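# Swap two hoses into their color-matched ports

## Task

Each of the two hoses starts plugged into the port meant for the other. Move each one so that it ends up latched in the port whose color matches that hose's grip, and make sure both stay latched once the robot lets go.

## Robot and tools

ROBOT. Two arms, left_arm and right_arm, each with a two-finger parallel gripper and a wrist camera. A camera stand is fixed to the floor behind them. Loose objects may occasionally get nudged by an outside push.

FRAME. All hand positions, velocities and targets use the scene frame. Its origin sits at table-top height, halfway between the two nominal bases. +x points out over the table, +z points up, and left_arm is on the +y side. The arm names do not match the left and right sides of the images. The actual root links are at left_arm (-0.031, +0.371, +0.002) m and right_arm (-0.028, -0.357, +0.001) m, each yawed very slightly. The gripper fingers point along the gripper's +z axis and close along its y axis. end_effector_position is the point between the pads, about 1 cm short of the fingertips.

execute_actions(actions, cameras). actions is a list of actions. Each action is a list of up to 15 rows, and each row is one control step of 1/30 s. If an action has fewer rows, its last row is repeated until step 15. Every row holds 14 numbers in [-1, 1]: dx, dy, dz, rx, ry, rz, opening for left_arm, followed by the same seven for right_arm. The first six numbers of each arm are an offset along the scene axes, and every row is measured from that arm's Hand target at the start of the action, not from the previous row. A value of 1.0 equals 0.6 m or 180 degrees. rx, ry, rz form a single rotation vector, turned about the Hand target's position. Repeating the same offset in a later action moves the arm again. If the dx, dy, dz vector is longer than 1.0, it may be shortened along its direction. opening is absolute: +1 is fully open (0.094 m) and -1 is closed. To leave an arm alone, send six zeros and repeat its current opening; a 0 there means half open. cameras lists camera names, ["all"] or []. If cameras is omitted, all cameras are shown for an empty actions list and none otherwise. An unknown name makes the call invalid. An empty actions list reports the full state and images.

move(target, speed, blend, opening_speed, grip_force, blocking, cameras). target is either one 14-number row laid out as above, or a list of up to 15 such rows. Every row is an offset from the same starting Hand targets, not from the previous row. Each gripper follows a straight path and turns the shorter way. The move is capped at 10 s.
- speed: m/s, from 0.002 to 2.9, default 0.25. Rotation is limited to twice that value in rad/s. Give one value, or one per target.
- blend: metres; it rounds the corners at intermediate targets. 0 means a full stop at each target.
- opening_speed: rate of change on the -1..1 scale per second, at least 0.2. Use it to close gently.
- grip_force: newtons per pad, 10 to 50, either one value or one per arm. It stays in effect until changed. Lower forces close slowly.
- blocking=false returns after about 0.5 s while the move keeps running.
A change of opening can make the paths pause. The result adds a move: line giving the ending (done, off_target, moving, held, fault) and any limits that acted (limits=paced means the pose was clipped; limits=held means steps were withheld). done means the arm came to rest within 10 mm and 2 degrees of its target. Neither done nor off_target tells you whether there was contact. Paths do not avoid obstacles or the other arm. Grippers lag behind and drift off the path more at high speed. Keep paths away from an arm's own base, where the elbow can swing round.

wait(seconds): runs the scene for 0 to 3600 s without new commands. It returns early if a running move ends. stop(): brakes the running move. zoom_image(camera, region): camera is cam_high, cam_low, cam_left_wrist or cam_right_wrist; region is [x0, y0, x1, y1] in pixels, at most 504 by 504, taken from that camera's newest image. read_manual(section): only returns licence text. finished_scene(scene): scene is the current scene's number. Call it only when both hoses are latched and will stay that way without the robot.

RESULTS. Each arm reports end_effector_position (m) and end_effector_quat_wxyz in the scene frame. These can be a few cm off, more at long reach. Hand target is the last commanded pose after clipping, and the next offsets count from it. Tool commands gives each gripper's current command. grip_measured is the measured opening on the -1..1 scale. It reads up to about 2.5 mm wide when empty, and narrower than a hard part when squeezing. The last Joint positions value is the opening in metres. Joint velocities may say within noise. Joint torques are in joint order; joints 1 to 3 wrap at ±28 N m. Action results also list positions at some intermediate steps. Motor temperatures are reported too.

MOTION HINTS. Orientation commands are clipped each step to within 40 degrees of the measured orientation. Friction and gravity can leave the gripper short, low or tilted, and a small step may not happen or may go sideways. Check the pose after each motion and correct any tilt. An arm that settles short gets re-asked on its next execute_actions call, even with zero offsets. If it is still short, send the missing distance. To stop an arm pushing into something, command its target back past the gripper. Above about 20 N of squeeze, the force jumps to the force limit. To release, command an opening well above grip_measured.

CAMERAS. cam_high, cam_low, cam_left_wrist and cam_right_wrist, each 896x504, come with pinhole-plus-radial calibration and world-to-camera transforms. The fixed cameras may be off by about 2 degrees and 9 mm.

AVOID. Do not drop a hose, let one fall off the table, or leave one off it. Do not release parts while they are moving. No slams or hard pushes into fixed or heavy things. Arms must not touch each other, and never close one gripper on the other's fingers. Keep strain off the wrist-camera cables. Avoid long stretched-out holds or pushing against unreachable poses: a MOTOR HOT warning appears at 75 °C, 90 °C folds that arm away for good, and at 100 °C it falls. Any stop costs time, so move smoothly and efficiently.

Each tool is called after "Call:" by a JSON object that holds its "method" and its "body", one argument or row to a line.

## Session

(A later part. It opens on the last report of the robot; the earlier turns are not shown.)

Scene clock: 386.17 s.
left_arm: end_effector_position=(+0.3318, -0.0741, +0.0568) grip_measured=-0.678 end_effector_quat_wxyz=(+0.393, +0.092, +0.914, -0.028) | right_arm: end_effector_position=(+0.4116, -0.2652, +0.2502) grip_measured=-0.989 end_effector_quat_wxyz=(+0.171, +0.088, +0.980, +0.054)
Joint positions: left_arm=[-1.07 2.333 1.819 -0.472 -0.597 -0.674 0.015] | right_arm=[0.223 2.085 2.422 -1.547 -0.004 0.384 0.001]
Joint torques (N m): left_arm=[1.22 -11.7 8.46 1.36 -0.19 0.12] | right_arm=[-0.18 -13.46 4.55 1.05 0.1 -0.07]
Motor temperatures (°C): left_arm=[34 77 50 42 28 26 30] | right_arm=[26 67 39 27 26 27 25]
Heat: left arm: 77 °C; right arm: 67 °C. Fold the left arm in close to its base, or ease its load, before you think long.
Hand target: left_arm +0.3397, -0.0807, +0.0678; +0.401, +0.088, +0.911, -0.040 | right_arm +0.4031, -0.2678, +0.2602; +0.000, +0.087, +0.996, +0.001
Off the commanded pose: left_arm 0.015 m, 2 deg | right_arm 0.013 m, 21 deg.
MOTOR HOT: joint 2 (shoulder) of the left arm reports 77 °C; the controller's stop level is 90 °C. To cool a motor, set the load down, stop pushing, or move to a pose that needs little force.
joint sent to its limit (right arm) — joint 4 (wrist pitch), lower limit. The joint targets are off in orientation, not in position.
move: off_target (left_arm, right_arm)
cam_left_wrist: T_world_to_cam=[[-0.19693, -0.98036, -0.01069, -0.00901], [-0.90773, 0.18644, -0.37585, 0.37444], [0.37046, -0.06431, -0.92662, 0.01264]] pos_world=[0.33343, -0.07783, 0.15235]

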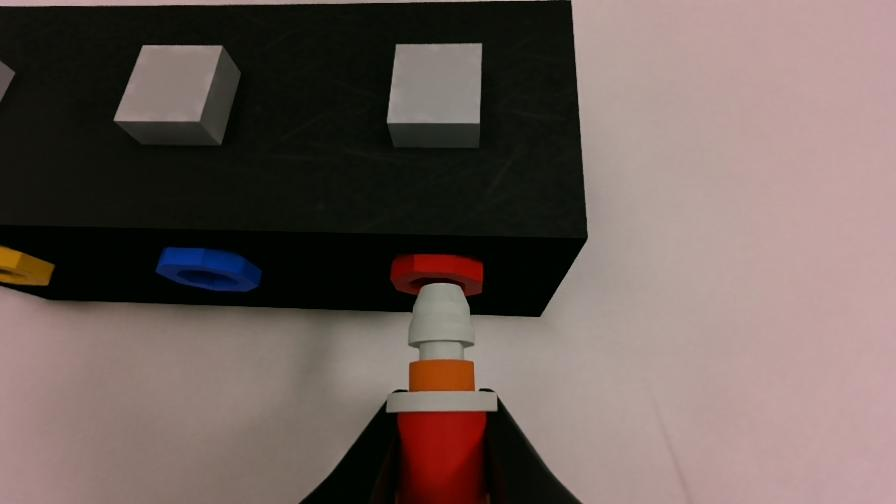

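Call:
{"method": "move", "body": {
  "target": [
    [-0.008,0.004,-0.02,0,0,0,-0.85,0,0,0,0,0,0,-1]
  ],
  "speed": 0.12,
  "cameras": ["cam_left_wrist"]
}}

Scene clock: 389.07 s.
left_arm: end_effector_position=(+0.3333, -0.0768, +0.0577) grip_measured=-0.678 end_effector_quat_wxyz=(+0.398, +0.088, +0.912, -0.035) | right_arm: end_effector_position=(+0.4116, -0.2652, +0.2502) grip_measured=-0.989 end_effector_quat_wxyz=(+0.171, +0.088, +0.980, +0.054)
Joint positions: left_arm=[-1.07 2.333 1.813 -0.446 -0.597 -0.674 0.015] | right_arm=[0.223 2.085 2.422 -1.547 -0.004 0.383 0.001]
Joint torques (N m): left_arm=[0.64 -11.82 5.03 1.56 -0.23 0.06] | right_arm=[-0.16 -13.41 4.63 1.06 0.11 -0.07]
Motor temperatures (°C): left_arm=[33 77 49 42 28 26 30] | right_arm=[26 67 39 27 26 27 25]
Heat: left arm: 77 °C; right arm: 67 °C. Fold the left arm in close to its base, or ease its load, before you think long.
Hand target: left_arm +0.3349, -0.0783, +0.0558; +0.401, +0.088, +0.911, -0.040 | right_arm +0.4031, -0.2678, +0.2602; +0.000, +0.087, +0.996, +0.001
Off the commanded pose: left_arm 0.003 m, 1 deg | right_arm 0.013 m, 21 deg.
MOTOR HOT: still on. Joint 2 (shoulder) of the left arm reports 77 °C.
joint sent to its limit (right arm) — joint 4 (wrist pitch), lower limit. The joint targets are off in orientation, not in position.
move: done
cam_left_wrist: T_world_to_cam=[[-0.19691, -0.98041, 0.00406, -0.01216], [-0.9041, 0.17998, -0.38756, 0.37564], [0.37924, -0.07999, -0.92183, 0.00836]] pos_world=[0.33405, -0.07886, 0.15334]

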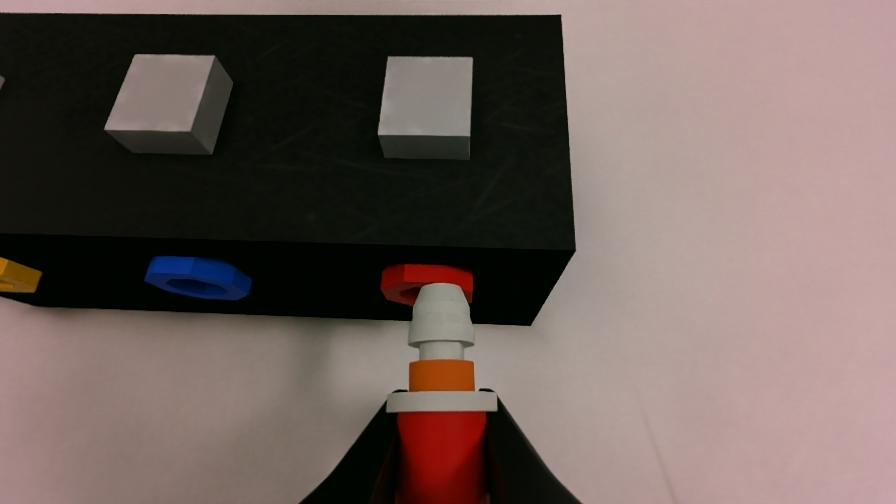

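Call:
{"method": "move", "body": {
  "target": [
    [-0.018,0.016,-0.021,0,0,0,-0.85,0,0,0,0,0,0,-1]
  ],
  "speed": 0.12,
  "cameras": ["cam_left_wrist"]
}}

Scene clock: 392.87 s.
left_arm: end_effector_position=(+0.3252, -0.0617, +0.0258) grip_measured=-0.679 end_effector_quat_wxyz=(+0.388, +0.095, +0.917, -0.019) | right_arm: end_effector_position=(+0.4116, -0.2652, +0.2502) grip_measured=-0.989 end_effector_quat_wxyz=(+0.171, +0.088, +0.980, +0.054)
Joint positions: left_arm=[-1.07 2.333 1.699 -0.374 -0.599 -0.675 0.015] | right_arm=[0.223 2.085 2.422 -1.547 -0.004 0.383 0.001]
Joint torques (N m): left_arm=[-0.34 -14.45 4.77 1.51 -0.27 -0.04] | right_arm=[-0.17 -13.45 4.62 1.06 0.1 -0.07]
Motor temperatures (°C): left_arm=[33 78 49 42 28 26 30] | right_arm=[26 66 39 27 26 27 25]
Heat: left arm: 78 °C; right arm: 66 °C. Fold the left arm in close to its base, or ease its load, before you think long.
Hand target: left_arm +0.3240, -0.0687, +0.0432; +0.401, +0.088, +0.911, -0.039 | right_arm +0.4031, -0.2678, +0.2602; +0.000, +0.087, +0.996, +0.001
Off the commanded pose: left_arm 0.019 m, 3 deg | right_arm 0.013 m, 21 deg.
MOTOR HOT: still on. Joint 2 (shoulder) of the left arm reports 78 °C.
joint sent to its limit (right arm) — joint 4 (wrist pitch), lower limit. The joint targets are off in orientation, not in position.
move: off_target (left_arm)
cam_left_wrist: T_world_to_cam=[[-0.19561, -0.98028, -0.02816, 0.00157], [-0.91135, 0.19231, -0.36395, 0.35583], [0.36218, -0.04553, -0.931, -0.0089]] pos_world=[0.32782, -0.0673, 0.12126]

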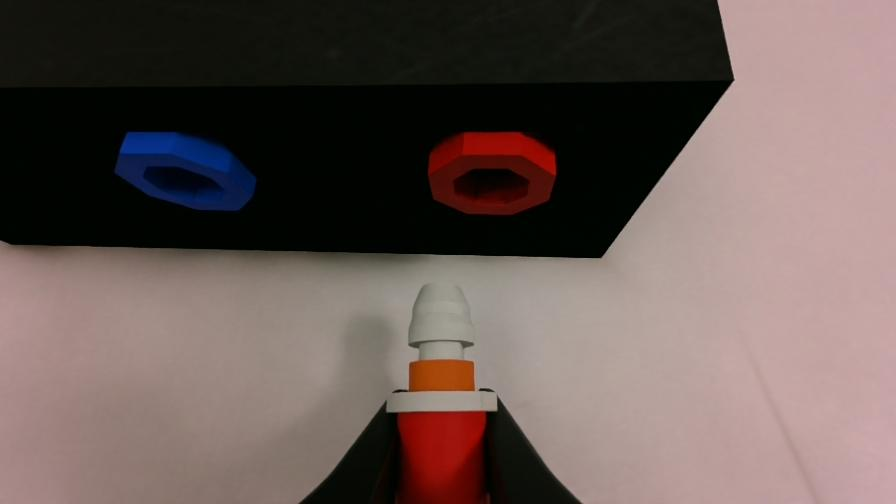

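Call:
{"method": "move", "body": {
  "target": [
    [0.024,-0.0145,0.016,0,0,0,-0.85,0,0,0,0,0,0,-1]
  ],
  "speed": 0.12,
  "cameras": ["cam_left_wrist"]
}}

Scene clock: 399.30 s.
left_arm: end_effector_position=(+0.3303, -0.0717, +0.0422) grip_measured=-0.679 end_effector_quat_wxyz=(+0.394, +0.092, +0.914, -0.029) | right_arm: end_effector_position=(+0.4116, -0.2652, +0.2502) grip_measured=-0.989 end_effector_quat_wxyz=(+0.171, +0.088, +0.980, +0.054)
Joint positions: left_arm=[-1.07 2.338 1.767 -0.412 -0.596 -0.673 0.015] | right_arm=[0.223 2.085 2.422 -1.547 -0.004 0.383 0.001]
Joint torques (N m): left_arm=[1.33 -11.81 8.08 1.37 -0.19 0.12] | right_arm=[-0.18 -13.42 4.59 1.05 0.1 -0.07]
Motor temperatures (°C): left_arm=[33 81 48 42 28 26 30] | right_arm=[26 65 39 27 26 27 25]
Heat: left arm: 81 °C; right arm: 65 °C. Fold the left arm in close to its base, or ease its load, before you think long.
Hand target: left_arm +0.3385, -0.0774, +0.0527; +0.401, +0.088, +0.911, -0.039 | right_arm +0.4031, -0.2678, +0.2602; +0.000, +0.087, +0.996, +0.001
Off the commanded pose: left_arm 0.014 m, 2 deg | right_arm 0.013 m, 21 deg.
MOTOR HOT: still on. Joint 2 (shoulder) of the left arm reports 81 °C.
joint sent to its limit (right arm) — joint 4 (wrist pitch), lower limit. The joint targets are off in orientation, not in position.
move: off_target (left_arm)
cam_left_wrist: T_world_to_cam=[[-0.19815, -0.98013, -0.00942, -0.00677], [-0.90723, 0.18703, -0.37676, 0.36717], [0.37103, -0.06611, -0.92627, -0.00045]] pos_world=[0.33193, -0.07533, 0.13785]

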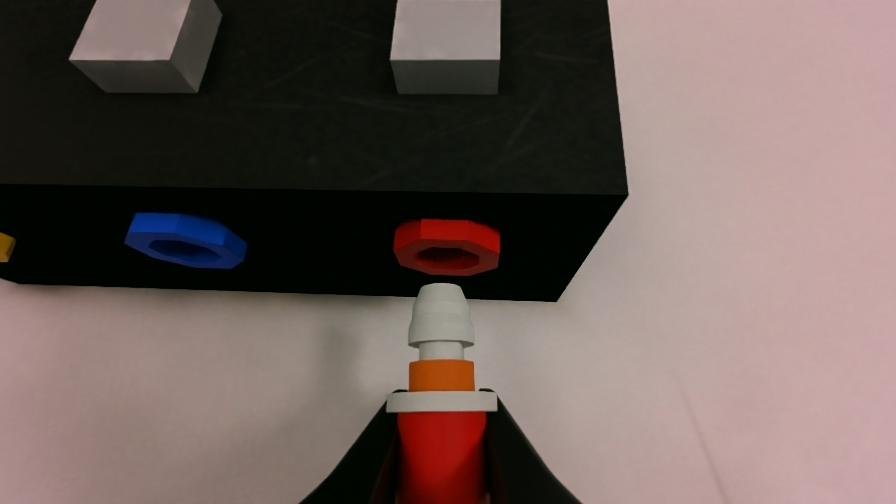

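Call:
{"method": "move", "body": {
  "target": [
    [0.06,-0.0145,0.0,0,0,0,-0.85,0,0,0,0,0,0,-1]
  ],
  "speed": 0.12,
  "cameras": ["cam_left_wrist"]
}}

Scene clock: 404.13 s.
left_arm: end_effector_position=(+0.3475, -0.0742, +0.0407) grip_measured=-0.680 end_effector_quat_wxyz=(+0.376, +0.109, +0.920, -0.007) | right_arm: end_effector_position=(+0.4116, -0.2652, +0.2502) grip_measured=-0.989 end_effector_quat_wxyz=(+0.171, +0.088, +0.980, +0.054)
Joint positions: left_arm=[-1.041 2.416 1.927 -0.535 -0.575 -0.628 0.015] | right_arm=[0.223 2.085 2.422 -1.547 -0.004 0.383 0.001]
Joint torques (N m): left_arm=[3.62 -11.04 8.92 2.01 -0.1 0.17] | right_arm=[-0.17 -13.44 4.6 1.05 0.1 -0.07]
Motor temperatures (°C): left_arm=[33 80 48 42 28 26 30] | right_arm=[26 65 39 27 26 27 25]
Heat: left arm: 80 °C; right arm: 65 °C. Fold the left arm in close to its base, or ease its load, before you think long.
Hand target: left_arm +0.3746, -0.0861, +0.0529; +0.401, +0.088, +0.911, -0.040 | right_arm +0.4031, -0.2678, +0.2602; +0.000, +0.087, +0.996, +0.001
Off the commanded pose: left_arm 0.032 m, 5 deg | right_arm 0.013 m, 21 deg.
MOTOR HOT: still on. Joint 2 (shoulder) of the left arm reports 80 °C.
joint sent to its limit (right arm) — joint 4 (wrist pitch), lower limit. The joint targets are off in orientation, not in position.
move: off_target (left_arm)
cam_left_wrist: T_world_to_cam=[[-0.21238, -0.97538, -0.05933, 0.00156], [-0.91563, 0.21985, -0.33659, 0.38643], [0.34135, -0.01716, -0.93978, 0.00608]] pos_world=[0.35208, -0.08333, 0.13587]

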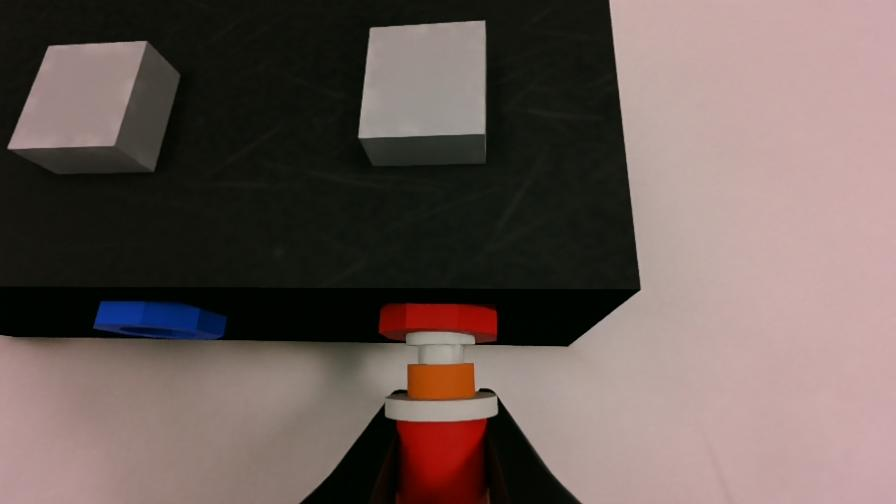

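Call:
{"method": "move", "body": {
  "target": [
    [0.07,-0.017,0.0,0,0,0,-0.85,0,0,0,0,0,0,-1]
  ],
  "speed": 0.2,
  "cameras": ["cam_left_wrist"]
}}

Scene clock: 406.70 s.
left_arm: end_effector_position=(+0.3513, -0.0724, +0.0389) grip_measured=-0.680 end_effector_quat_wxyz=(+0.332, +0.140, +0.933, +0.024) | right_arm: end_effector_position=(+0.4116, -0.2652, +0.2502) grip_measured=-0.989 end_effector_quat_wxyz=(+0.171, +0.088, +0.980, +0.054)
Joint positions: left_arm=[-1.022 2.499 2.129 -0.753 -0.528 -0.589 0.015] | right_arm=[0.223 2.085 2.422 -1.547 -0.004 0.383 0.001]
Joint torques (N m): left_arm=[6.91 -10.06 9.29 3.02 -0.34 0.22] | right_arm=[-0.17 -13.42 4.59 1.06 0.1 -0.07]
Motor temperatures (°C): left_arm=[32 79 49 42 28 26 30] | right_arm=[26 64 39 27 26 27 25]
Heat: left arm: 79 °C; right arm: 64 °C. Fold the left arm in close to its base, or ease its load, before you think long.
Hand target: left_arm +0.4165, -0.0963, +0.0526; +0.401, +0.088, +0.911, -0.040 | right_arm +0.4031, -0.2678, +0.2602; +0.000, +0.087, +0.996, +0.001
Off the commanded pose: left_arm 0.071 m, 13 deg | right_arm 0.013 m, 21 deg.
MOTOR HOT: still on. Joint 2 (shoulder) of the left arm reports 79 °C.
joint sent to its limit (right arm) — joint 4 (wrist pitch), lower limit. The joint targets are off in orientation, not in position.
move: off_target (left_arm)
cam_left_wrist: T_world_to_cam=[[-0.25175, -0.95955, -0.12602, 0.02149], [-0.93165, 0.27554, -0.23688, 0.39459], [0.26202, 0.05777, -0.96333, 0.03733]] pos_world=[0.36325, -0.09026, 0.13215]

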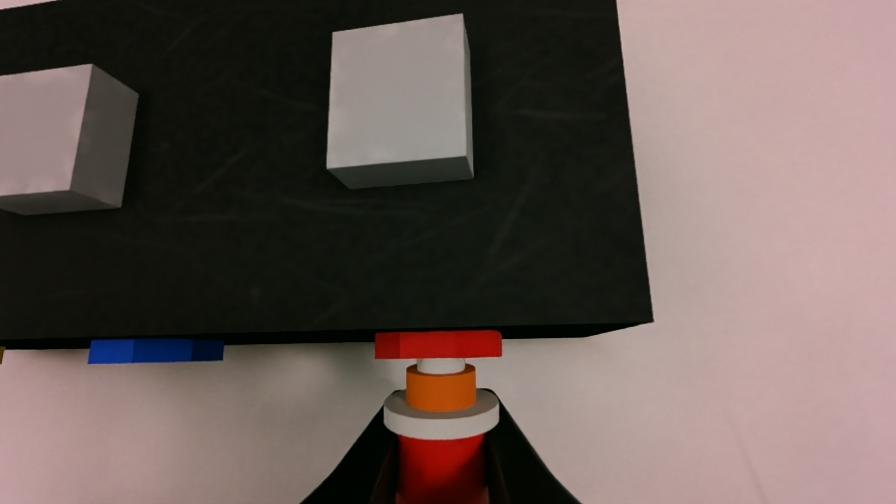

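Call:
{"method": "move", "body": {
  "target": [
    [0.04,-0.012,0.006,-0.02,-0.09,-0.0,-0.85,0,0,0,0,0,0,-1]
  ],
  "speed": 0.2,
  "cameras": ["cam_left_wrist"]
}}

Scene clock: 411.00 s.
left_arm: end_effector_position=(+0.3547, -0.0714, +0.0387) grip_measured=-0.680 end_effector_quat_wxyz=(+0.382, +0.147, +0.910, +0.061) | right_arm: end_effector_position=(+0.4116, -0.2652, +0.2502) grip_measured=-0.989 end_effector_quat_wxyz=(+0.171, +0.088, +0.980, +0.054)
Joint positions: left_arm=[-1.049 2.501 2.075 -0.667 -0.661 -0.551 0.015] | right_arm=[0.223 2.085 2.422 -1.547 -0.004 0.383 0.001]
Joint torques (N m): left_arm=[7.79 -10.35 6.26 4.26 -0.97 0.3] | right_arm=[-0.17 -13.42 4.62 1.06 0.11 -0.06]
Motor temperatures (°C): left_arm=[33 76 49 45 28 26 30] | right_arm=[26 64 39 27 26 27 25]
Heat: left arm: 76 °C; right arm: 64 °C. Fold the left arm in close to its base, or ease its load, before you think long.
Hand target: left_arm +0.4405, -0.1035, +0.0563; +0.528, +0.080, +0.844, -0.055 | right_arm +0.4031, -0.2678, +0.2602; +0.000, +0.087, +0.996, +0.001
Off the commanded pose: left_arm 0.093 m, 24 deg | right_arm 0.013 m, 21 deg.
MOTOR HOT: still on. Joint 2 (shoulder) of the left arm reports 76 °C.
joint sent to its limit (right arm) — joint 4 (wrist pitch), lower limit. The joint targets are off in orientation, not in position.
move: off_target (left_arm)
cam_left_wrist: T_world_to_cam=[[-0.22751, -0.95012, -0.21332, 0.01888], [-0.89941, 0.289, -0.32795, 0.3906], [0.37324, 0.11725, -0.92029, -0.00066]] pos_world=[0.35585, -0.09486, 0.13152]

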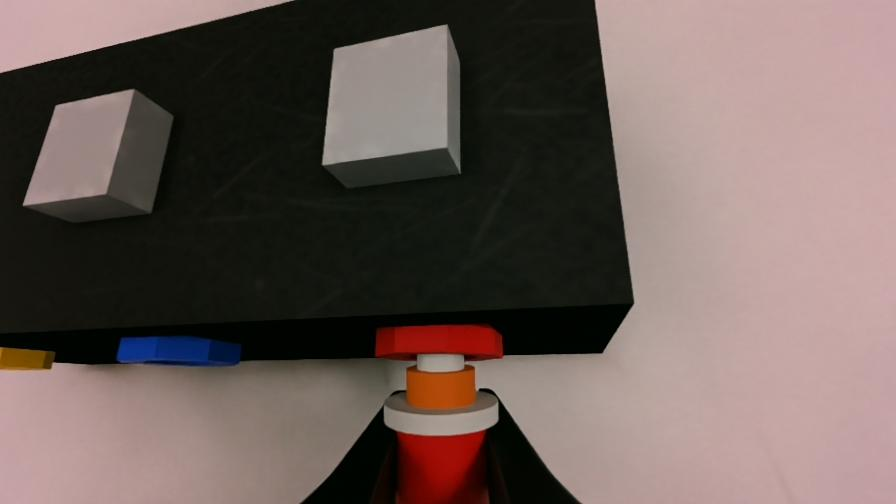

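Call:
{"method": "move", "body": {
  "target": [
    [0.05,-0.045,0.006,0.0,0.0,-0.06,-0.85,0,0,0,0,0,0,-1]
  ],
  "speed": 0.2,
  "cameras": ["cam_left_wrist"]
}}

Scene clock: 417.87 s.
left_arm: end_effector_position=(+0.3552, -0.0688, +0.0393) grip_measured=-0.680 end_effector_quat_wxyz=(+0.353, +0.221, +0.906, +0.075) | right_arm: end_effector_position=(+0.4116, -0.2652, +0.2502) grip_measured=-0.989 end_effector_quat_wxyz=(+0.171, +0.088, +0.980, +0.054)
Joint positions: left_arm=[-1.03 2.492 2.089 -0.703 -0.597 -0.394 0.015] | right_arm=[0.223 2.085 2.422 -1.547 -0.004 0.383 0.001]
Joint torques (N m): left_arm=[10.66 -9.78 9.7 4.72 0.17 0.58] | right_arm=[-0.16 -13.44 4.62 1.06 0.11 -0.07]
Motor temperatures (°C): left_arm=[33 76 49 51 28 26 30] | right_arm=[26 64 39 27 26 27 25]
Heat: left arm: 76 °C; right arm: 64 °C. Fold the left arm in close to its base, or ease its load, before you think long.
Hand target: left_arm +0.4705, -0.1305, +0.0601; +0.521, +0.159, +0.832, -0.105 | right_arm +0.4031, -0.2678, +0.2602; +0.000, +0.087, +0.996, +0.001
Off the commanded pose: left_arm 0.132 m, 30 deg | right_arm 0.013 m, 21 deg.
MOTOR HOT: still on. Joint 2 (shoulder) of the left arm reports 76 °C.
joint sent to its limit (right arm) — joint 4 (wrist pitch), lower limit. The joint targets are off in orientation, not in position.
move: off_target (left_arm)
cam_left_wrist: T_world_to_cam=[[-0.35515, -0.89151, -0.28122, 0.07358], [-0.87077, 0.42492, -0.24738, 0.38649], [0.34003, 0.15702, -0.92721, 0.01424]] pos_world=[0.35784, -0.10087, 0.1295]

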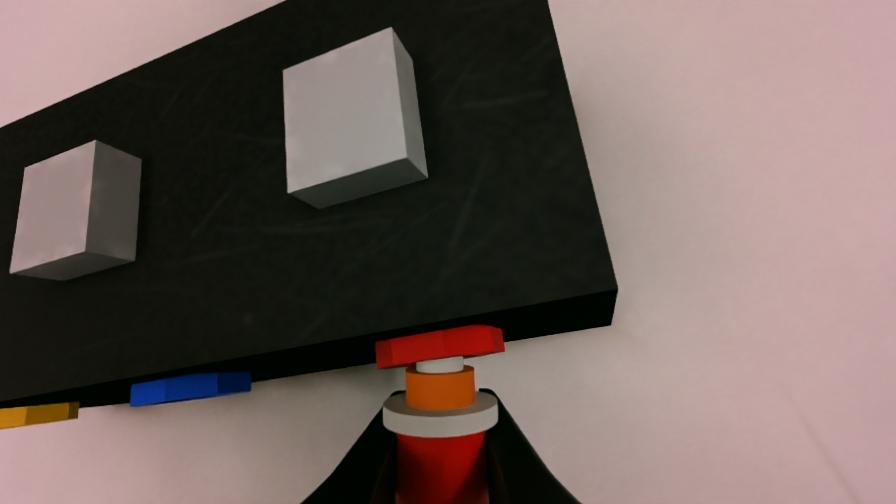

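Call:
{"method": "move", "body": {
  "target": [
    [-0.176,0.082,-0.013,0.0284,0.07,0.0594,-0.85,0,0,0,0,0,0,-1],
    [-0.0675,0.058,-0.009,0.015,0.04,0.058,-0.85,0,0,0,0,0,0,-1]
  ],
  "speed": 0.25,
  "blend": 0.003,
  "cameras": ["cam_left_wrist"]
}}

Scene clock: 427.90 s.
left_arm: end_effector_position=(+0.3535, -0.0722, +0.0380) grip_measured=-0.681 end_effector_quat_wxyz=(+0.390, +0.152, +0.908, +0.021) | right_arm: end_effector_position=(+0.4116, -0.2652, +0.2502) grip_measured=-0.989 end_effector_quat_wxyz=(+0.171, +0.088, +0.980, +0.054)
Joint positions: left_arm=[-1.038 2.426 1.917 -0.501 -0.607 -0.516 0.015] | right_arm=[0.223 2.085 2.422 -1.547 -0.004 0.383 0.001]
Joint torques (N m): left_arm=[8.43 -8.81 9.48 3.54 -0.38 0.32] | right_arm=[-0.18 -13.41 4.6 1.06 0.11 -0.07]
Motor temperatures (°C): left_arm=[34 72 49 61 28 26 30] | right_arm=[26 63 39 27 26 27 25]
Heat: left arm: 72 °C; right arm: 63 °C. Fold the left arm in close to its base, or ease its load, before you think long.
Hand target: left_arm +0.4301, -0.0956, +0.0544; +0.471, +0.088, +0.877, -0.047 | right_arm +0.4031, -0.2678, +0.2602; +0.000, +0.087, +0.996, +0.001
Off the commanded pose: left_arm 0.082 m, 15 deg | right_arm 0.013 m, 21 deg.
MOTOR HOT: still on. Joint 2 (shoulder) of the left arm reports 72 °C.
joint sent to its limit (right arm) — joint 4 (wrist pitch), lower limit. The joint targets are off in orientation, not in position.
move: off_target (left_arm)
cam_left_wrist: T_world_to_cam=[[-0.2661, -0.95269, -0.1469, 0.0286], [-0.88599, 0.30176, -0.35207, 0.3865], [0.37974, 0.03646, -0.92437, -0.00875]] pos_world=[0.35337, -0.08907, 0.13219]

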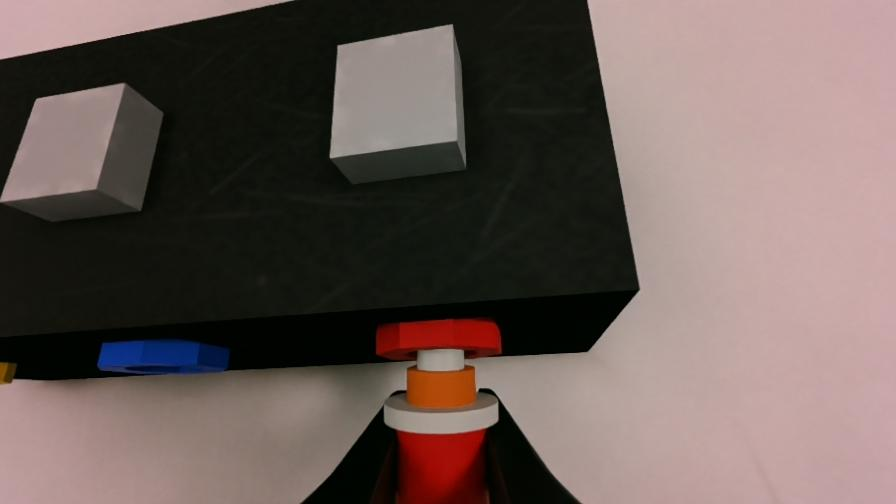

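Call:
{"method": "move", "body": {
  "target": [
    [0.08,-0.02,0.012,-0.01,-0.025,0.004,-0.85,0,0,0,0,0,0,-1]
  ],
  "speed": 0.3,
  "cameras": ["cam_left_wrist"]
}}

Scene clock: 430.87 s.
left_arm: end_effector_position=(+0.3549, -0.0703, +0.0387) grip_measured=-0.681 end_effector_quat_wxyz=(+0.372, +0.175, +0.910, +0.051) | right_arm: end_effector_position=(+0.4116, -0.2652, +0.2502) grip_measured=-0.989 end_effector_quat_wxyz=(+0.171, +0.088, +0.980, +0.054)
Joint positions: left_arm=[-1.036 2.469 2.026 -0.627 -0.611 -0.483 0.015] | right_arm=[0.223 2.085 2.422 -1.547 -0.004 0.383 0.001]
Joint torques (N m): left_arm=[12.23 -8.55 10.61 4.37 -0.66 0.33] | right_arm=[-0.18 -13.42 4.6 1.05 0.1 -0.07]
Motor temperatures (°C): left_arm=[34 71 49 61 28 26 30] | right_arm=[26 63 39 27 26 27 25]
Heat: left arm: 71 °C; right arm: 63 °C.
Hand target: left_arm +0.4779, -0.1077, +0.0616; +0.506, +0.077, +0.857, -0.054 | right_arm +0.4031, -0.2678, +0.2602; +0.000, +0.087, +0.996, +0.001
Off the commanded pose: left_arm 0.131 m, 23 deg | right_arm 0.013 m, 21 deg.
MOTOR HOT: cleared for the motors of the left arm.
joint sent to its limit (right arm) — joint 4 (wrist pitch), lower limit. The joint targets are off in orientation, not in position.
move: off_target (left_arm)
cam_left_wrist: T_world_to_cam=[[-0.2878, -0.93373, -0.2129, 0.04249], [-0.88898, 0.34315, -0.30325, 0.38951], [0.35621, 0.10199, -0.92882, 0.00438]] pos_world=[0.35694, -0.09443, 0.13123]

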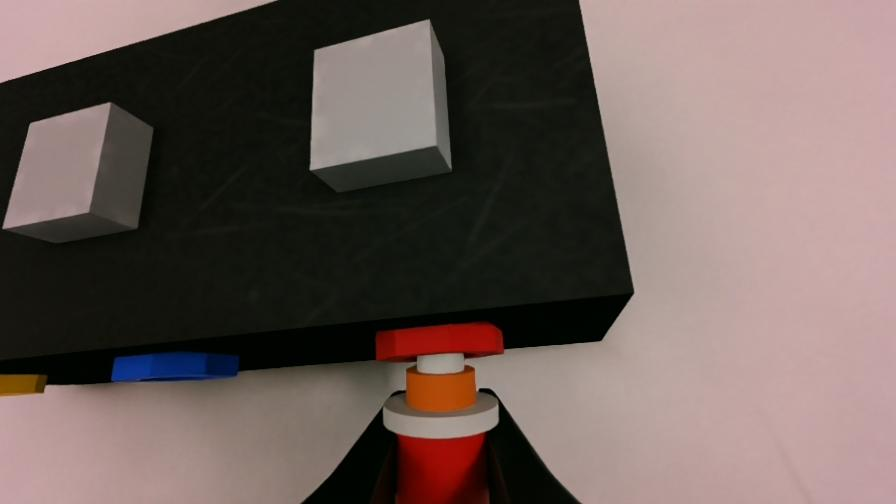

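Call:
{"method": "move", "body": {
  "target": [
    [-0.06,0.02,0.006,-0.01,0.0,0.05,-0.85,0,0,0,0,0,0,-1],
    [0.03,0.0,0.006,-0.01,0.0,0.05,-0.85,0,0,0,0,0,0,-1]
  ],
  "speed": 0.4,
  "blend": 0.003,
  "cameras": ["cam_left_wrist"]
}}

Scene clock: 442.67 s.
left_arm: end_effector_position=(+0.3543, -0.0707, +0.0396) grip_measured=-0.681 end_effector_quat_wxyz=(+0.329, +0.117, +0.931, +0.111) | right_arm: end_effector_position=(+0.4116, -0.2652, +0.2502) grip_measured=-0.989 end_effector_quat_wxyz=(+0.171, +0.088, +0.980, +0.054)
Joint positions: left_arm=[-1.049 2.827 2.771 -1.241 -0.662 -0.693 0.015] | right_arm=[0.223 2.085 2.422 -1.547 -0.004 0.383 0.001]
Joint torques (N m): left_arm=[12.68 -11.96 9.26 4 -1.69 -0.1] | right_arm=[-0.18 -13.46 4.6 1.06 0.1 -0.07]
Motor temperatures (°C): left_arm=[36 69 50 69 29 26 30] | right_arm=[26 63 39 27 26 27 25]
Heat: left arm: 69 °C; right arm: 63 °C.
Hand target: left_arm +0.4960, -0.1078, +0.0654; +0.510, +0.002, +0.859, -0.028 | right_arm +0.4031, -0.2678, +0.2602; +0.000, +0.087, +0.996, +0.001
Off the commanded pose: left_arm 0.149 m, 31 deg | right_arm 0.013 m, 21 deg.
joint sent to its limit (right arm) — joint 4 (wrist pitch), lower limit. The joint targets are off in orientation, not in position.
move: off_target (left_arm)
cam_left_wrist: T_world_to_cam=[[-0.15117, -0.95017, -0.27262, -0.0051], [-0.9516, 0.21454, -0.22007, 0.39913], [0.26759, 0.22616, -0.93662, 0.04598]] pos_world=[0.36673, -0.10088, 0.12951]

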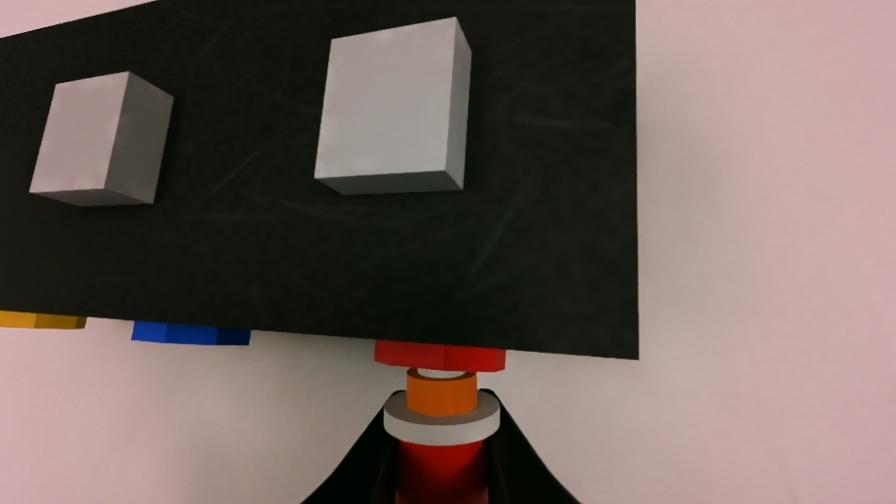

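Call:
{"method": "move", "body": {
  "target": [
    [-0.234,0.044,-0.023,0.0225,0.0757,-0.053,-0.85,0,0,0,0,0,0,-1],
    [-0.144,0.003,-0.006,0.0225,0.056,-0.047,-0.85,0,0,0,0,0,0,-1]
  ],
  "speed": 0.3,
  "cameras": ["cam_left_wrist"]
}}

Scene clock: 459.77 s.
left_arm: end_effector_position=(+0.3494, -0.0720, +0.0384) grip_measured=-0.681 end_effector_quat_wxyz=(+0.356, +0.133, +0.924, +0.044) | right_arm: end_effector_position=(+0.4116, -0.2652, +0.2502) grip_measured=-0.989 end_effector_quat_wxyz=(+0.171, +0.088, +0.980, +0.054)
Joint positions: left_arm=[-1.044 2.504 2.112 -0.733 -0.605 -0.606 0.015] | right_arm=[0.223 2.085 2.422 -1.547 -0.004 0.383 0.001]
Joint torques (N m): left_arm=[5.68 -11.04 9.92 3.1 -0.31 0.24] | right_arm=[-0.18 -13.42 4.6 1.06 0.1 -0.07]
Motor temperatures (°C): left_arm=[38 76 52 67 30 26 30] | right_arm=[26 63 39 27 26 27 25]
Heat: left arm: 76 °C; right arm: 63 °C. Fold the left arm in close to its base, or ease its load, before you think long.
Hand target: left_arm +0.4097, -0.1058, +0.0618; +0.429, +0.080, +0.899, -0.035 | right_arm +0.4031, -0.2678, +0.2602; +0.000, +0.087, +0.996, +0.001
Off the commanded pose: left_arm 0.073 m, 14 deg | right_arm 0.013 m, 21 deg.
MOTOR HOT: joint 2 (shoulder) of the left arm reports 76 °C; the controller's stop level is 90 °C. To cool a motor, set the load down, stop pushing, or move to a pose that needs little force.
joint sent to its limit (right arm) — joint 4 (wrist pitch), lower limit. The joint targets are off in orientation, not in position.
move: off_target (left_arm)
cam_left_wrist: T_world_to_cam=[[-0.22035, -0.96135, -0.16509, 0.01184], [-0.92321, 0.26018, -0.28282, 0.39036], [0.31484, 0.0901, -0.94486, 0.0205]] pos_world=[0.35653, -0.09203, 0.13173]

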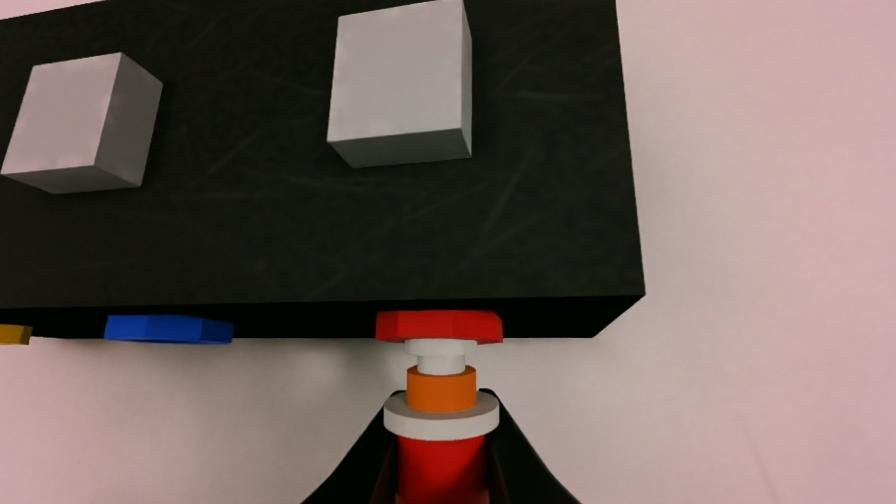

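Call:
{"method": "move", "body": {
  "target": [
    [0.0,-0.003,0.035,0.0,0.0,0.0,-0.85,0,0,0,0,0,0,-1],
    [0.03,-0.01,0.035,0.0,0.0,0.0,-0.85,0,0,0,0,0,0,-1]
  ],
  "speed": 0.3,
  "cameras": ["cam_left_wrist"]
}}

Scene clock: 464.07 s.
left_arm: end_effector_position=(+0.3513, -0.0714, +0.0404) grip_measured=-0.681 end_effector_quat_wxyz=(+0.319, +0.149, +0.934, +0.054) | right_arm: end_effector_position=(+0.4116, -0.2652, +0.2502) grip_measured=-0.989 end_effector_quat_wxyz=(+0.171, +0.088, +0.980, +0.054)
Joint positions: left_arm=[-1.027 2.572 2.288 -0.904 -0.551 -0.59 0.015] | right_arm=[0.223 2.085 2.422 -1.547 -0.004 0.383 0.001]
Joint torques (N m): left_arm=[5.89 -13.09 10.81 3.24 -0.81 0.16] | right_arm=[-0.18 -13.44 4.6 1.06 0.1 -0.07]
Motor temperatures (°C): left_arm=[37 75 52 66 30 26 30] | right_arm=[26 63 39 27 26 27 25]
Heat: left arm: 75 °C; right arm: 63 °C. Fold the left arm in close to its base, or ease its load, before you think long.
Hand target: left_arm +0.4276, -0.1119, +0.0827; +0.429, +0.080, +0.899, -0.035 | right_arm +0.4031, -0.2678, +0.2602; +0.000, +0.087, +0.996, +0.001
Off the commanded pose: left_arm 0.096 m, 19 deg | right_arm 0.013 m, 21 deg.
MOTOR HOT: still on. Joint 2 (shoulder) of the left arm reports 75 °C.
joint sent to its limit (right arm) — joint 4 (wrist pitch), lower limit. The joint targets are off in orientation, not in position.
move: off_target (left_arm)
cam_left_wrist: T_world_to_cam=[[-0.24945, -0.95058, -0.18487, 0.02488], [-0.93682, 0.28522, -0.20253, 0.39577], [0.24525, 0.12266, -0.96167, 0.04912]] pos_world=[0.36492, -0.09526, 0.13199]

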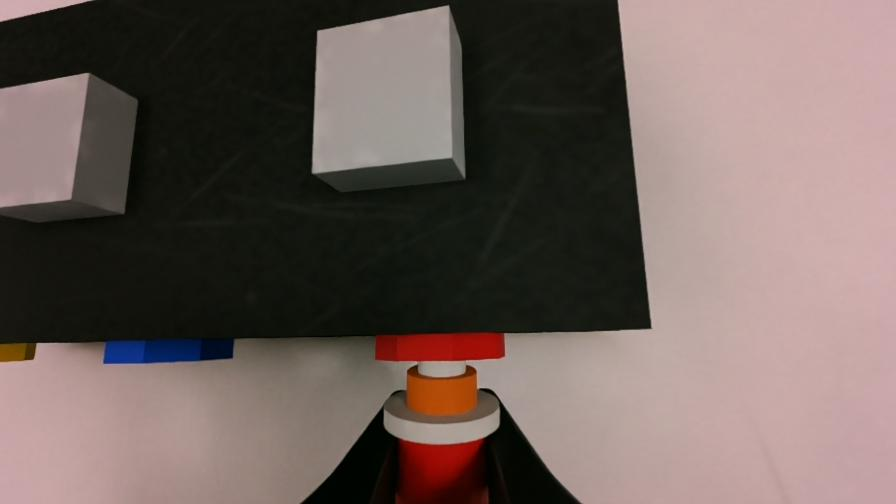

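Call:
{"method": "move", "body": {
  "target": [
    [0.0,-0.02,0.012,0.0,-0.06,0.0,-0.85,0,0,0,0,0,0,-1],
    [0.04,-0.032,0.014,0.0,-0.06,0.0,-0.85,0,0,0,0,0,0,-1]
  ],
  "speed": 0.3,
  "cameras": ["cam_left_wrist"]
}}

Scene clock: 468.53 s.
left_arm: end_effector_position=(+0.3536, -0.0698, +0.0406) grip_measured=-0.681 end_effector_quat_wxyz=(+0.353, +0.170, +0.914, +0.107) | right_arm: end_effector_position=(+0.4116, -0.2652, +0.2502) grip_measured=-0.989 end_effector_quat_wxyz=(+0.171, +0.088, +0.980, +0.054)
Joint positions: left_arm=[-1.053 2.611 2.321 -0.916 -0.678 -0.545 0.015] | right_arm=[0.223 2.085 2.422 -1.547 -0.004 0.383 0.001]
Joint torques (N m): left_arm=[6.56 -13.27 11.64 4.01 -1.08 0.26] | right_arm=[-0.2 -13.45 4.62 1.05 0.11 -0.07]
Motor temperatures (°C): left_arm=[37 75 53 66 30 26 30] | right_arm=[26 63 39 27 26 27 25]
Heat: left arm: 75 °C; right arm: 63 °C. Fold the left arm in close to its base, or ease its load, before you think long.
Hand target: left_arm +0.4517, -0.1311, +0.0912; +0.512, +0.083, +0.855, -0.027 | right_arm +0.4031, -0.2678, +0.2602; +0.000, +0.087, +0.996, +0.001
Off the commanded pose: left_arm 0.126 m, 27 deg | right_arm 0.013 m, 21 deg.
MOTOR HOT: still on. Joint 2 (shoulder) of the left arm reports 75 °C.
joint sent to its limit (right arm) — joint 4 (wrist pitch), lower limit. The joint targets are off in orientation, not in position.
move: off_target (left_arm)
cam_left_wrist: T_world_to_cam=[[-0.2413, -0.92105, -0.30568, 0.03119], [-0.91164, 0.32312, -0.25398, 0.3934], [0.3327, 0.21738, -0.91764, 0.02251]] pos_world=[0.35868, -0.10328, 0.13011]

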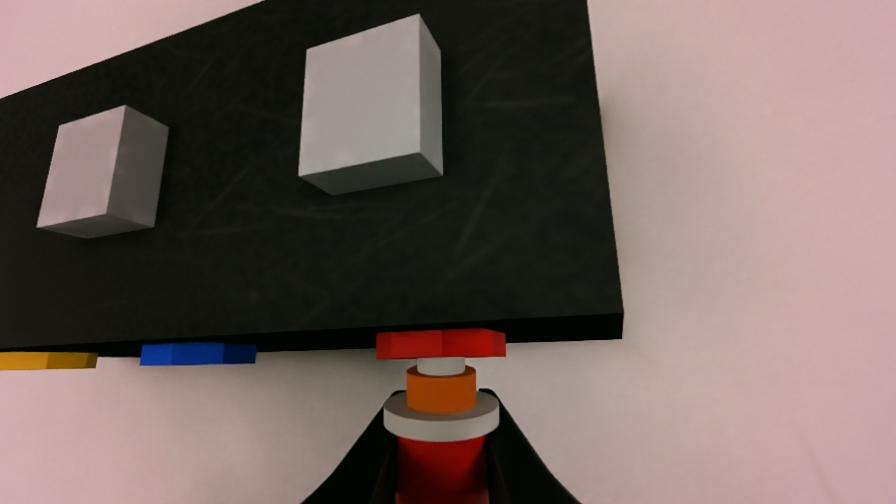

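Call:
{"method": "move", "body": {
  "target": [
    [-0.152,0.084,-0.065,0.0014,0.0792,-0.006,-0.85,0,0,0,0,0,0,-1],
    [-0.152,0.084,-0.065,0.0014,0.0792,-0.006,-0.5,0,0,0,0,0,0,-1],
    [-0.1845,0.089,-0.064,0,-0.0152,-0.0155,-0.5,0,0,0,0,0,0,-1]
  ],
  "speed": 0.2,
  "cameras": ["cam_left_wrist"]
}}

Scene clock: 486.50 s.
left_arm: end_effector_position=(+0.3432, -0.0722, +0.0315) grip_measured=-0.502 end_effector_quat_wxyz=(+0.519, +0.109, +0.848, -0.021) | right_arm: end_effector_position=(+0.4116, -0.2652, +0.2502) grip_measured=-0.989 end_effector_quat_wxyz=(+0.171, +0.088, +0.980, +0.054)
Joint positions: left_arm=[-1.095 2.36 1.525 0.13 -0.78 -0.453 0.023] | right_arm=[0.223 2.085 2.422 -1.547 -0.004 0.383 0.001]
Joint torques (N m): left_arm=[-0.32 -14.87 4.44 1.76 -0.25 0.09] | right_arm=[-0.17 -13.44 4.6 1.06 0.1 -0.06]
Motor temperatures (°C): left_arm=[35 78 56 66 29 26 30] | right_arm=[26 64 39 27 26 27 25]
Heat: left arm: 78 °C; right arm: 64 °C. Fold the left arm in close to its base, or ease its load, before you think long.
Hand target: left_arm +0.3410, -0.0777, +0.0529; +0.531, +0.104, +0.840, -0.038 | right_arm +0.4031, -0.2678, +0.2602; +0.000, +0.087, +0.996, +0.001
Off the commanded pose: left_arm 0.022 m, 3 deg | right_arm 0.013 m, 21 deg.
MOTOR HOT: still on. Joint 2 (shoulder) of the left arm reports 78 °C.
joint sent to its limit (right arm) — joint 4 (wrist pitch), lower limit. The joint targets are off in orientation, not in position.
move: off_target (left_arm); target 2's new opening was sent with left_arm's hand 0.019 m and 5 deg from that target
cam_left_wrist: T_world_to_cam=[[-0.21586, -0.97395, -0.0695, 0.00365], [-0.75929, 0.21218, -0.61518, 0.33347], [0.61391, -0.08002, -0.78531, -0.10401]] pos_world=[0.31784, -0.07553, 0.12372]

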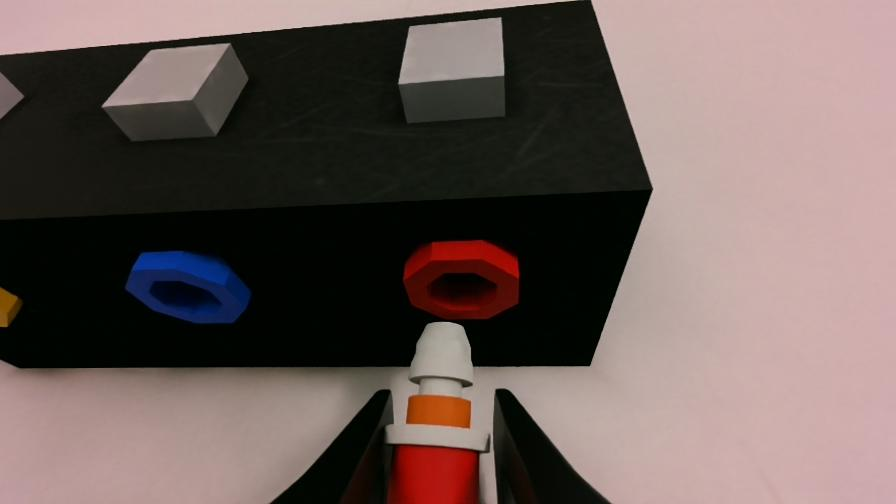

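Call:
{"method": "move", "body": {
  "target": [
    [0,0,0,0,0,0,-0.85,0,0,0,0,0,0,-1],
    [-0.09,0.05,-0.01,0,0,0,-0.85,0,0,0,0,0,0,-1]
  ],
  "speed": 0.15,
  "cameras": ["cam_left_wrist","cam_high"]
}}

Scene clock: 493.30 s.
left_arm: end_effector_position=(+0.2899, -0.0465, +0.0312) grip_measured=-0.608 end_effector_quat_wxyz=(+0.524, +0.116, +0.843, -0.023) | right_arm: end_effector_position=(+0.4116, -0.2652, +0.2502) grip_measured=-0.989 end_effector_quat_wxyz=(+0.171, +0.088, +0.980, +0.054)
Joint positions: left_arm=[-1.177 2.221 1.261 0.222 -0.84 -0.501 0.018] | right_arm=[0.223 2.085 2.422 -1.547 -0.004 0.383 0.001]
Joint torques (N m): left_arm=[-0.18 -13.5 3.78 1.58 -0.31 -0.14] | right_arm=[-0.18 -13.44 4.6 1.05 0.11 -0.07]
Motor temperatures (°C): left_arm=[35 83 54 62 29 26 30] | right_arm=[26 64 39 27 26 27 25]
Heat: left arm: 83 °C; right arm: 64 °C. Fold the left arm in close to its base, or ease its load, before you think long.
Hand target: left_arm +0.2869, -0.0477, +0.0467; +0.531, +0.105, +0.840, -0.038 | right_arm +0.4031, -0.2678, +0.2602; +0.000, +0.087, +0.996, +0.001
Off the commanded pose: left_arm 0.016 m, 2 deg | right_arm 0.013 m, 21 deg.
MOTOR HOT: still on. Joint 2 (shoulder) of the left arm reports 83 °C.
joint sent to its limit (right arm) — joint 4 (wrist pitch), lower limit. The joint targets are off in orientation, not in position.
move: off_target (left_arm)
cam_left_wrist: T_world_to_cam=[[-0.22977, -0.97025, -0.07623, 0.0216], [-0.74726, 0.22606, -0.6249, 0.28477], [0.62355, -0.08662, -0.77697, -0.07282]] pos_world=[0.26317, -0.04973, 0.12302]
Images, in order (width x height): cam_high 896x504, cam_left_wrist 896x504.

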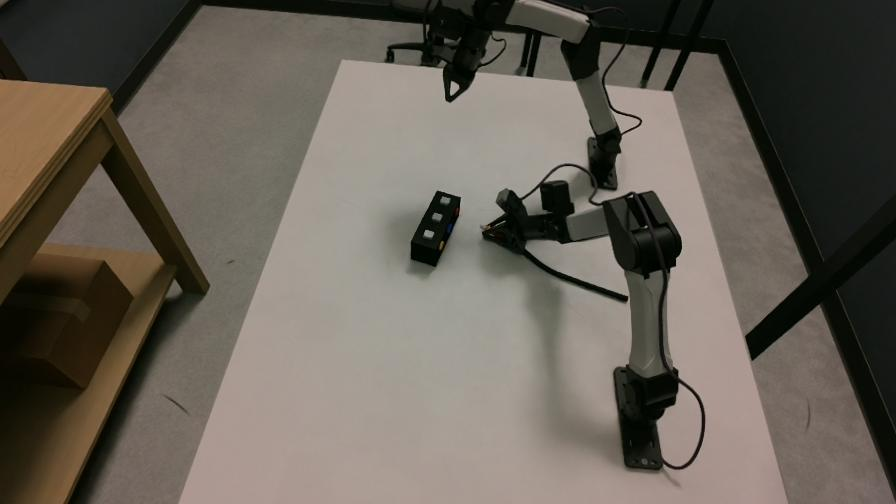

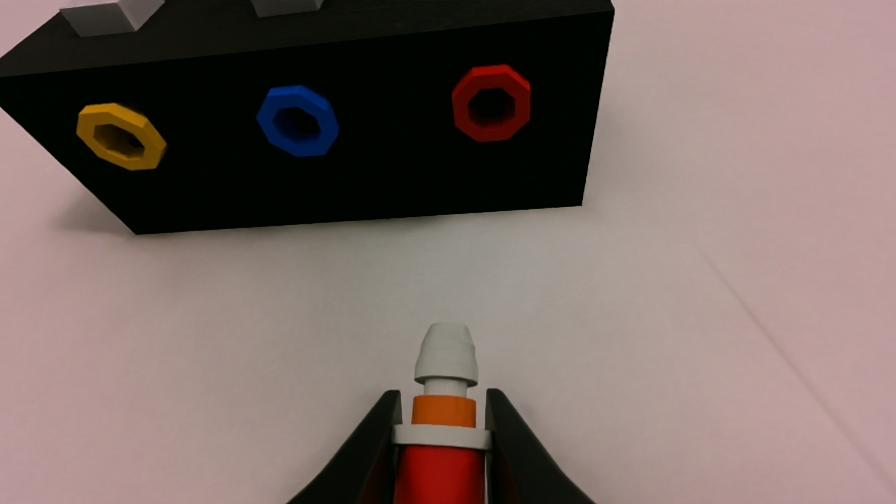

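Call:
{"method": "move", "body": {
  "target": [
    [-0.02,0.01,-0.03,0,0,0,-0.85,0,0,0,0,0,0,-1],
    [-0.02,0.01,-0.03,0,0,0,0.06,0,0,0,0,0,0,-1],
    [-0.12,0.05,0.03,0,0,0,0.06,0,0,0,0,0,0,-1],
    [-0.27,0.55,0.15,0,0,0,0.06,-0.2,-0.12,-0.1,0,0,0,0.06]
  ],
  "speed": [0.1,0.1,0.15,0.35],
  "cameras": ["cam_left_wrist","cam_high"]
}}

Scene clock: 504.47 s.
left_arm: end_effector_position=(+0.1244, +0.2860, +0.1245) grip_measured=+0.058 end_effector_quat_wxyz=(+0.524, +0.116, +0.843, -0.026) | right_arm: end_effector_position=(+0.2895, -0.3371, +0.1937) grip_measured=+0.058 end_effector_quat_wxyz=(+0.022, +0.087, +0.996, +0.005)
Joint positions: left_arm=[-1.544 0.42 0.369 -1.106 -1.057 -1.016 0.05] | right_arm=[0.078 1.736 1.762 -1.552 -0.004 0.233 0.05]
Joint torques (N m): left_arm=[-0.34 2.73 8.02 0.97 -0.64 -0.12] | right_arm=[-0.59 -10.28 4.94 0.4 0.11 -0.06]
Motor temperatures (°C): left_arm=[34 80 52 57 29 26 29] | right_arm=[26 64 39 27 26 27 25]
Heat: left arm: 80 °C; right arm: 64 °C. Fold the left arm in close to its base, or ease its load, before you think long.
Hand target: left_arm +0.1249, +0.2823, +0.1367; +0.531, +0.104, +0.840, -0.038 | right_arm +0.2830, -0.3399, +0.2002; +0.000, +0.087, +0.996, +0.000
Off the commanded pose: left_arm 0.013 m, 2 deg | right_arm 0.010 m, 3 deg.
MOTOR HOT: still on. Joint 2 (shoulder) of the left arm reports 80 °C.
joint sent to its limit (right arm) — joint 4 (wrist pitch), lower limit. The joint targets are off in orientation, not in position.
move: off_target (left_arm, right_arm); target 2's new opening was sent with left_arm's hand 0.012 m and 2 deg from that target; target 4's new opening was sent with right_arm's hand 0.010 m and 3 deg from that target
cam_left_wrist: T_world_to_cam=[[-0.23189, -0.9702, -0.07023, 0.31281], [-0.74754, 0.22394, -0.62533, 0.14504], [0.62243, -0.09251, -0.77719, 0.1335]] pos_world=[0.09787, 0.28336, 0.21642]
Images, in order (width x height): cam_high 896x504, cam_left_wrist 896x504.

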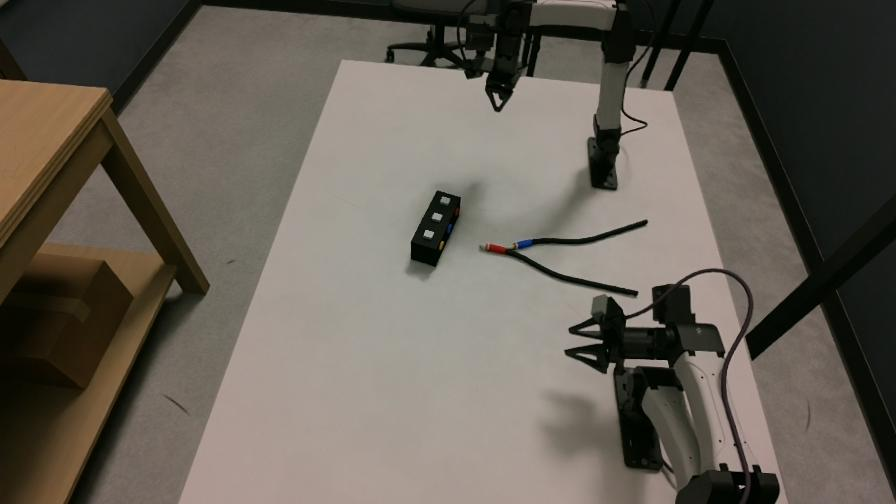

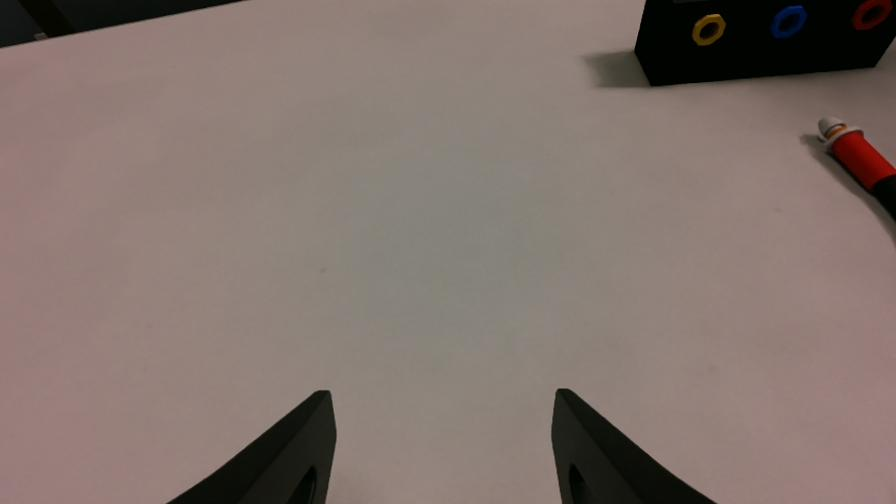

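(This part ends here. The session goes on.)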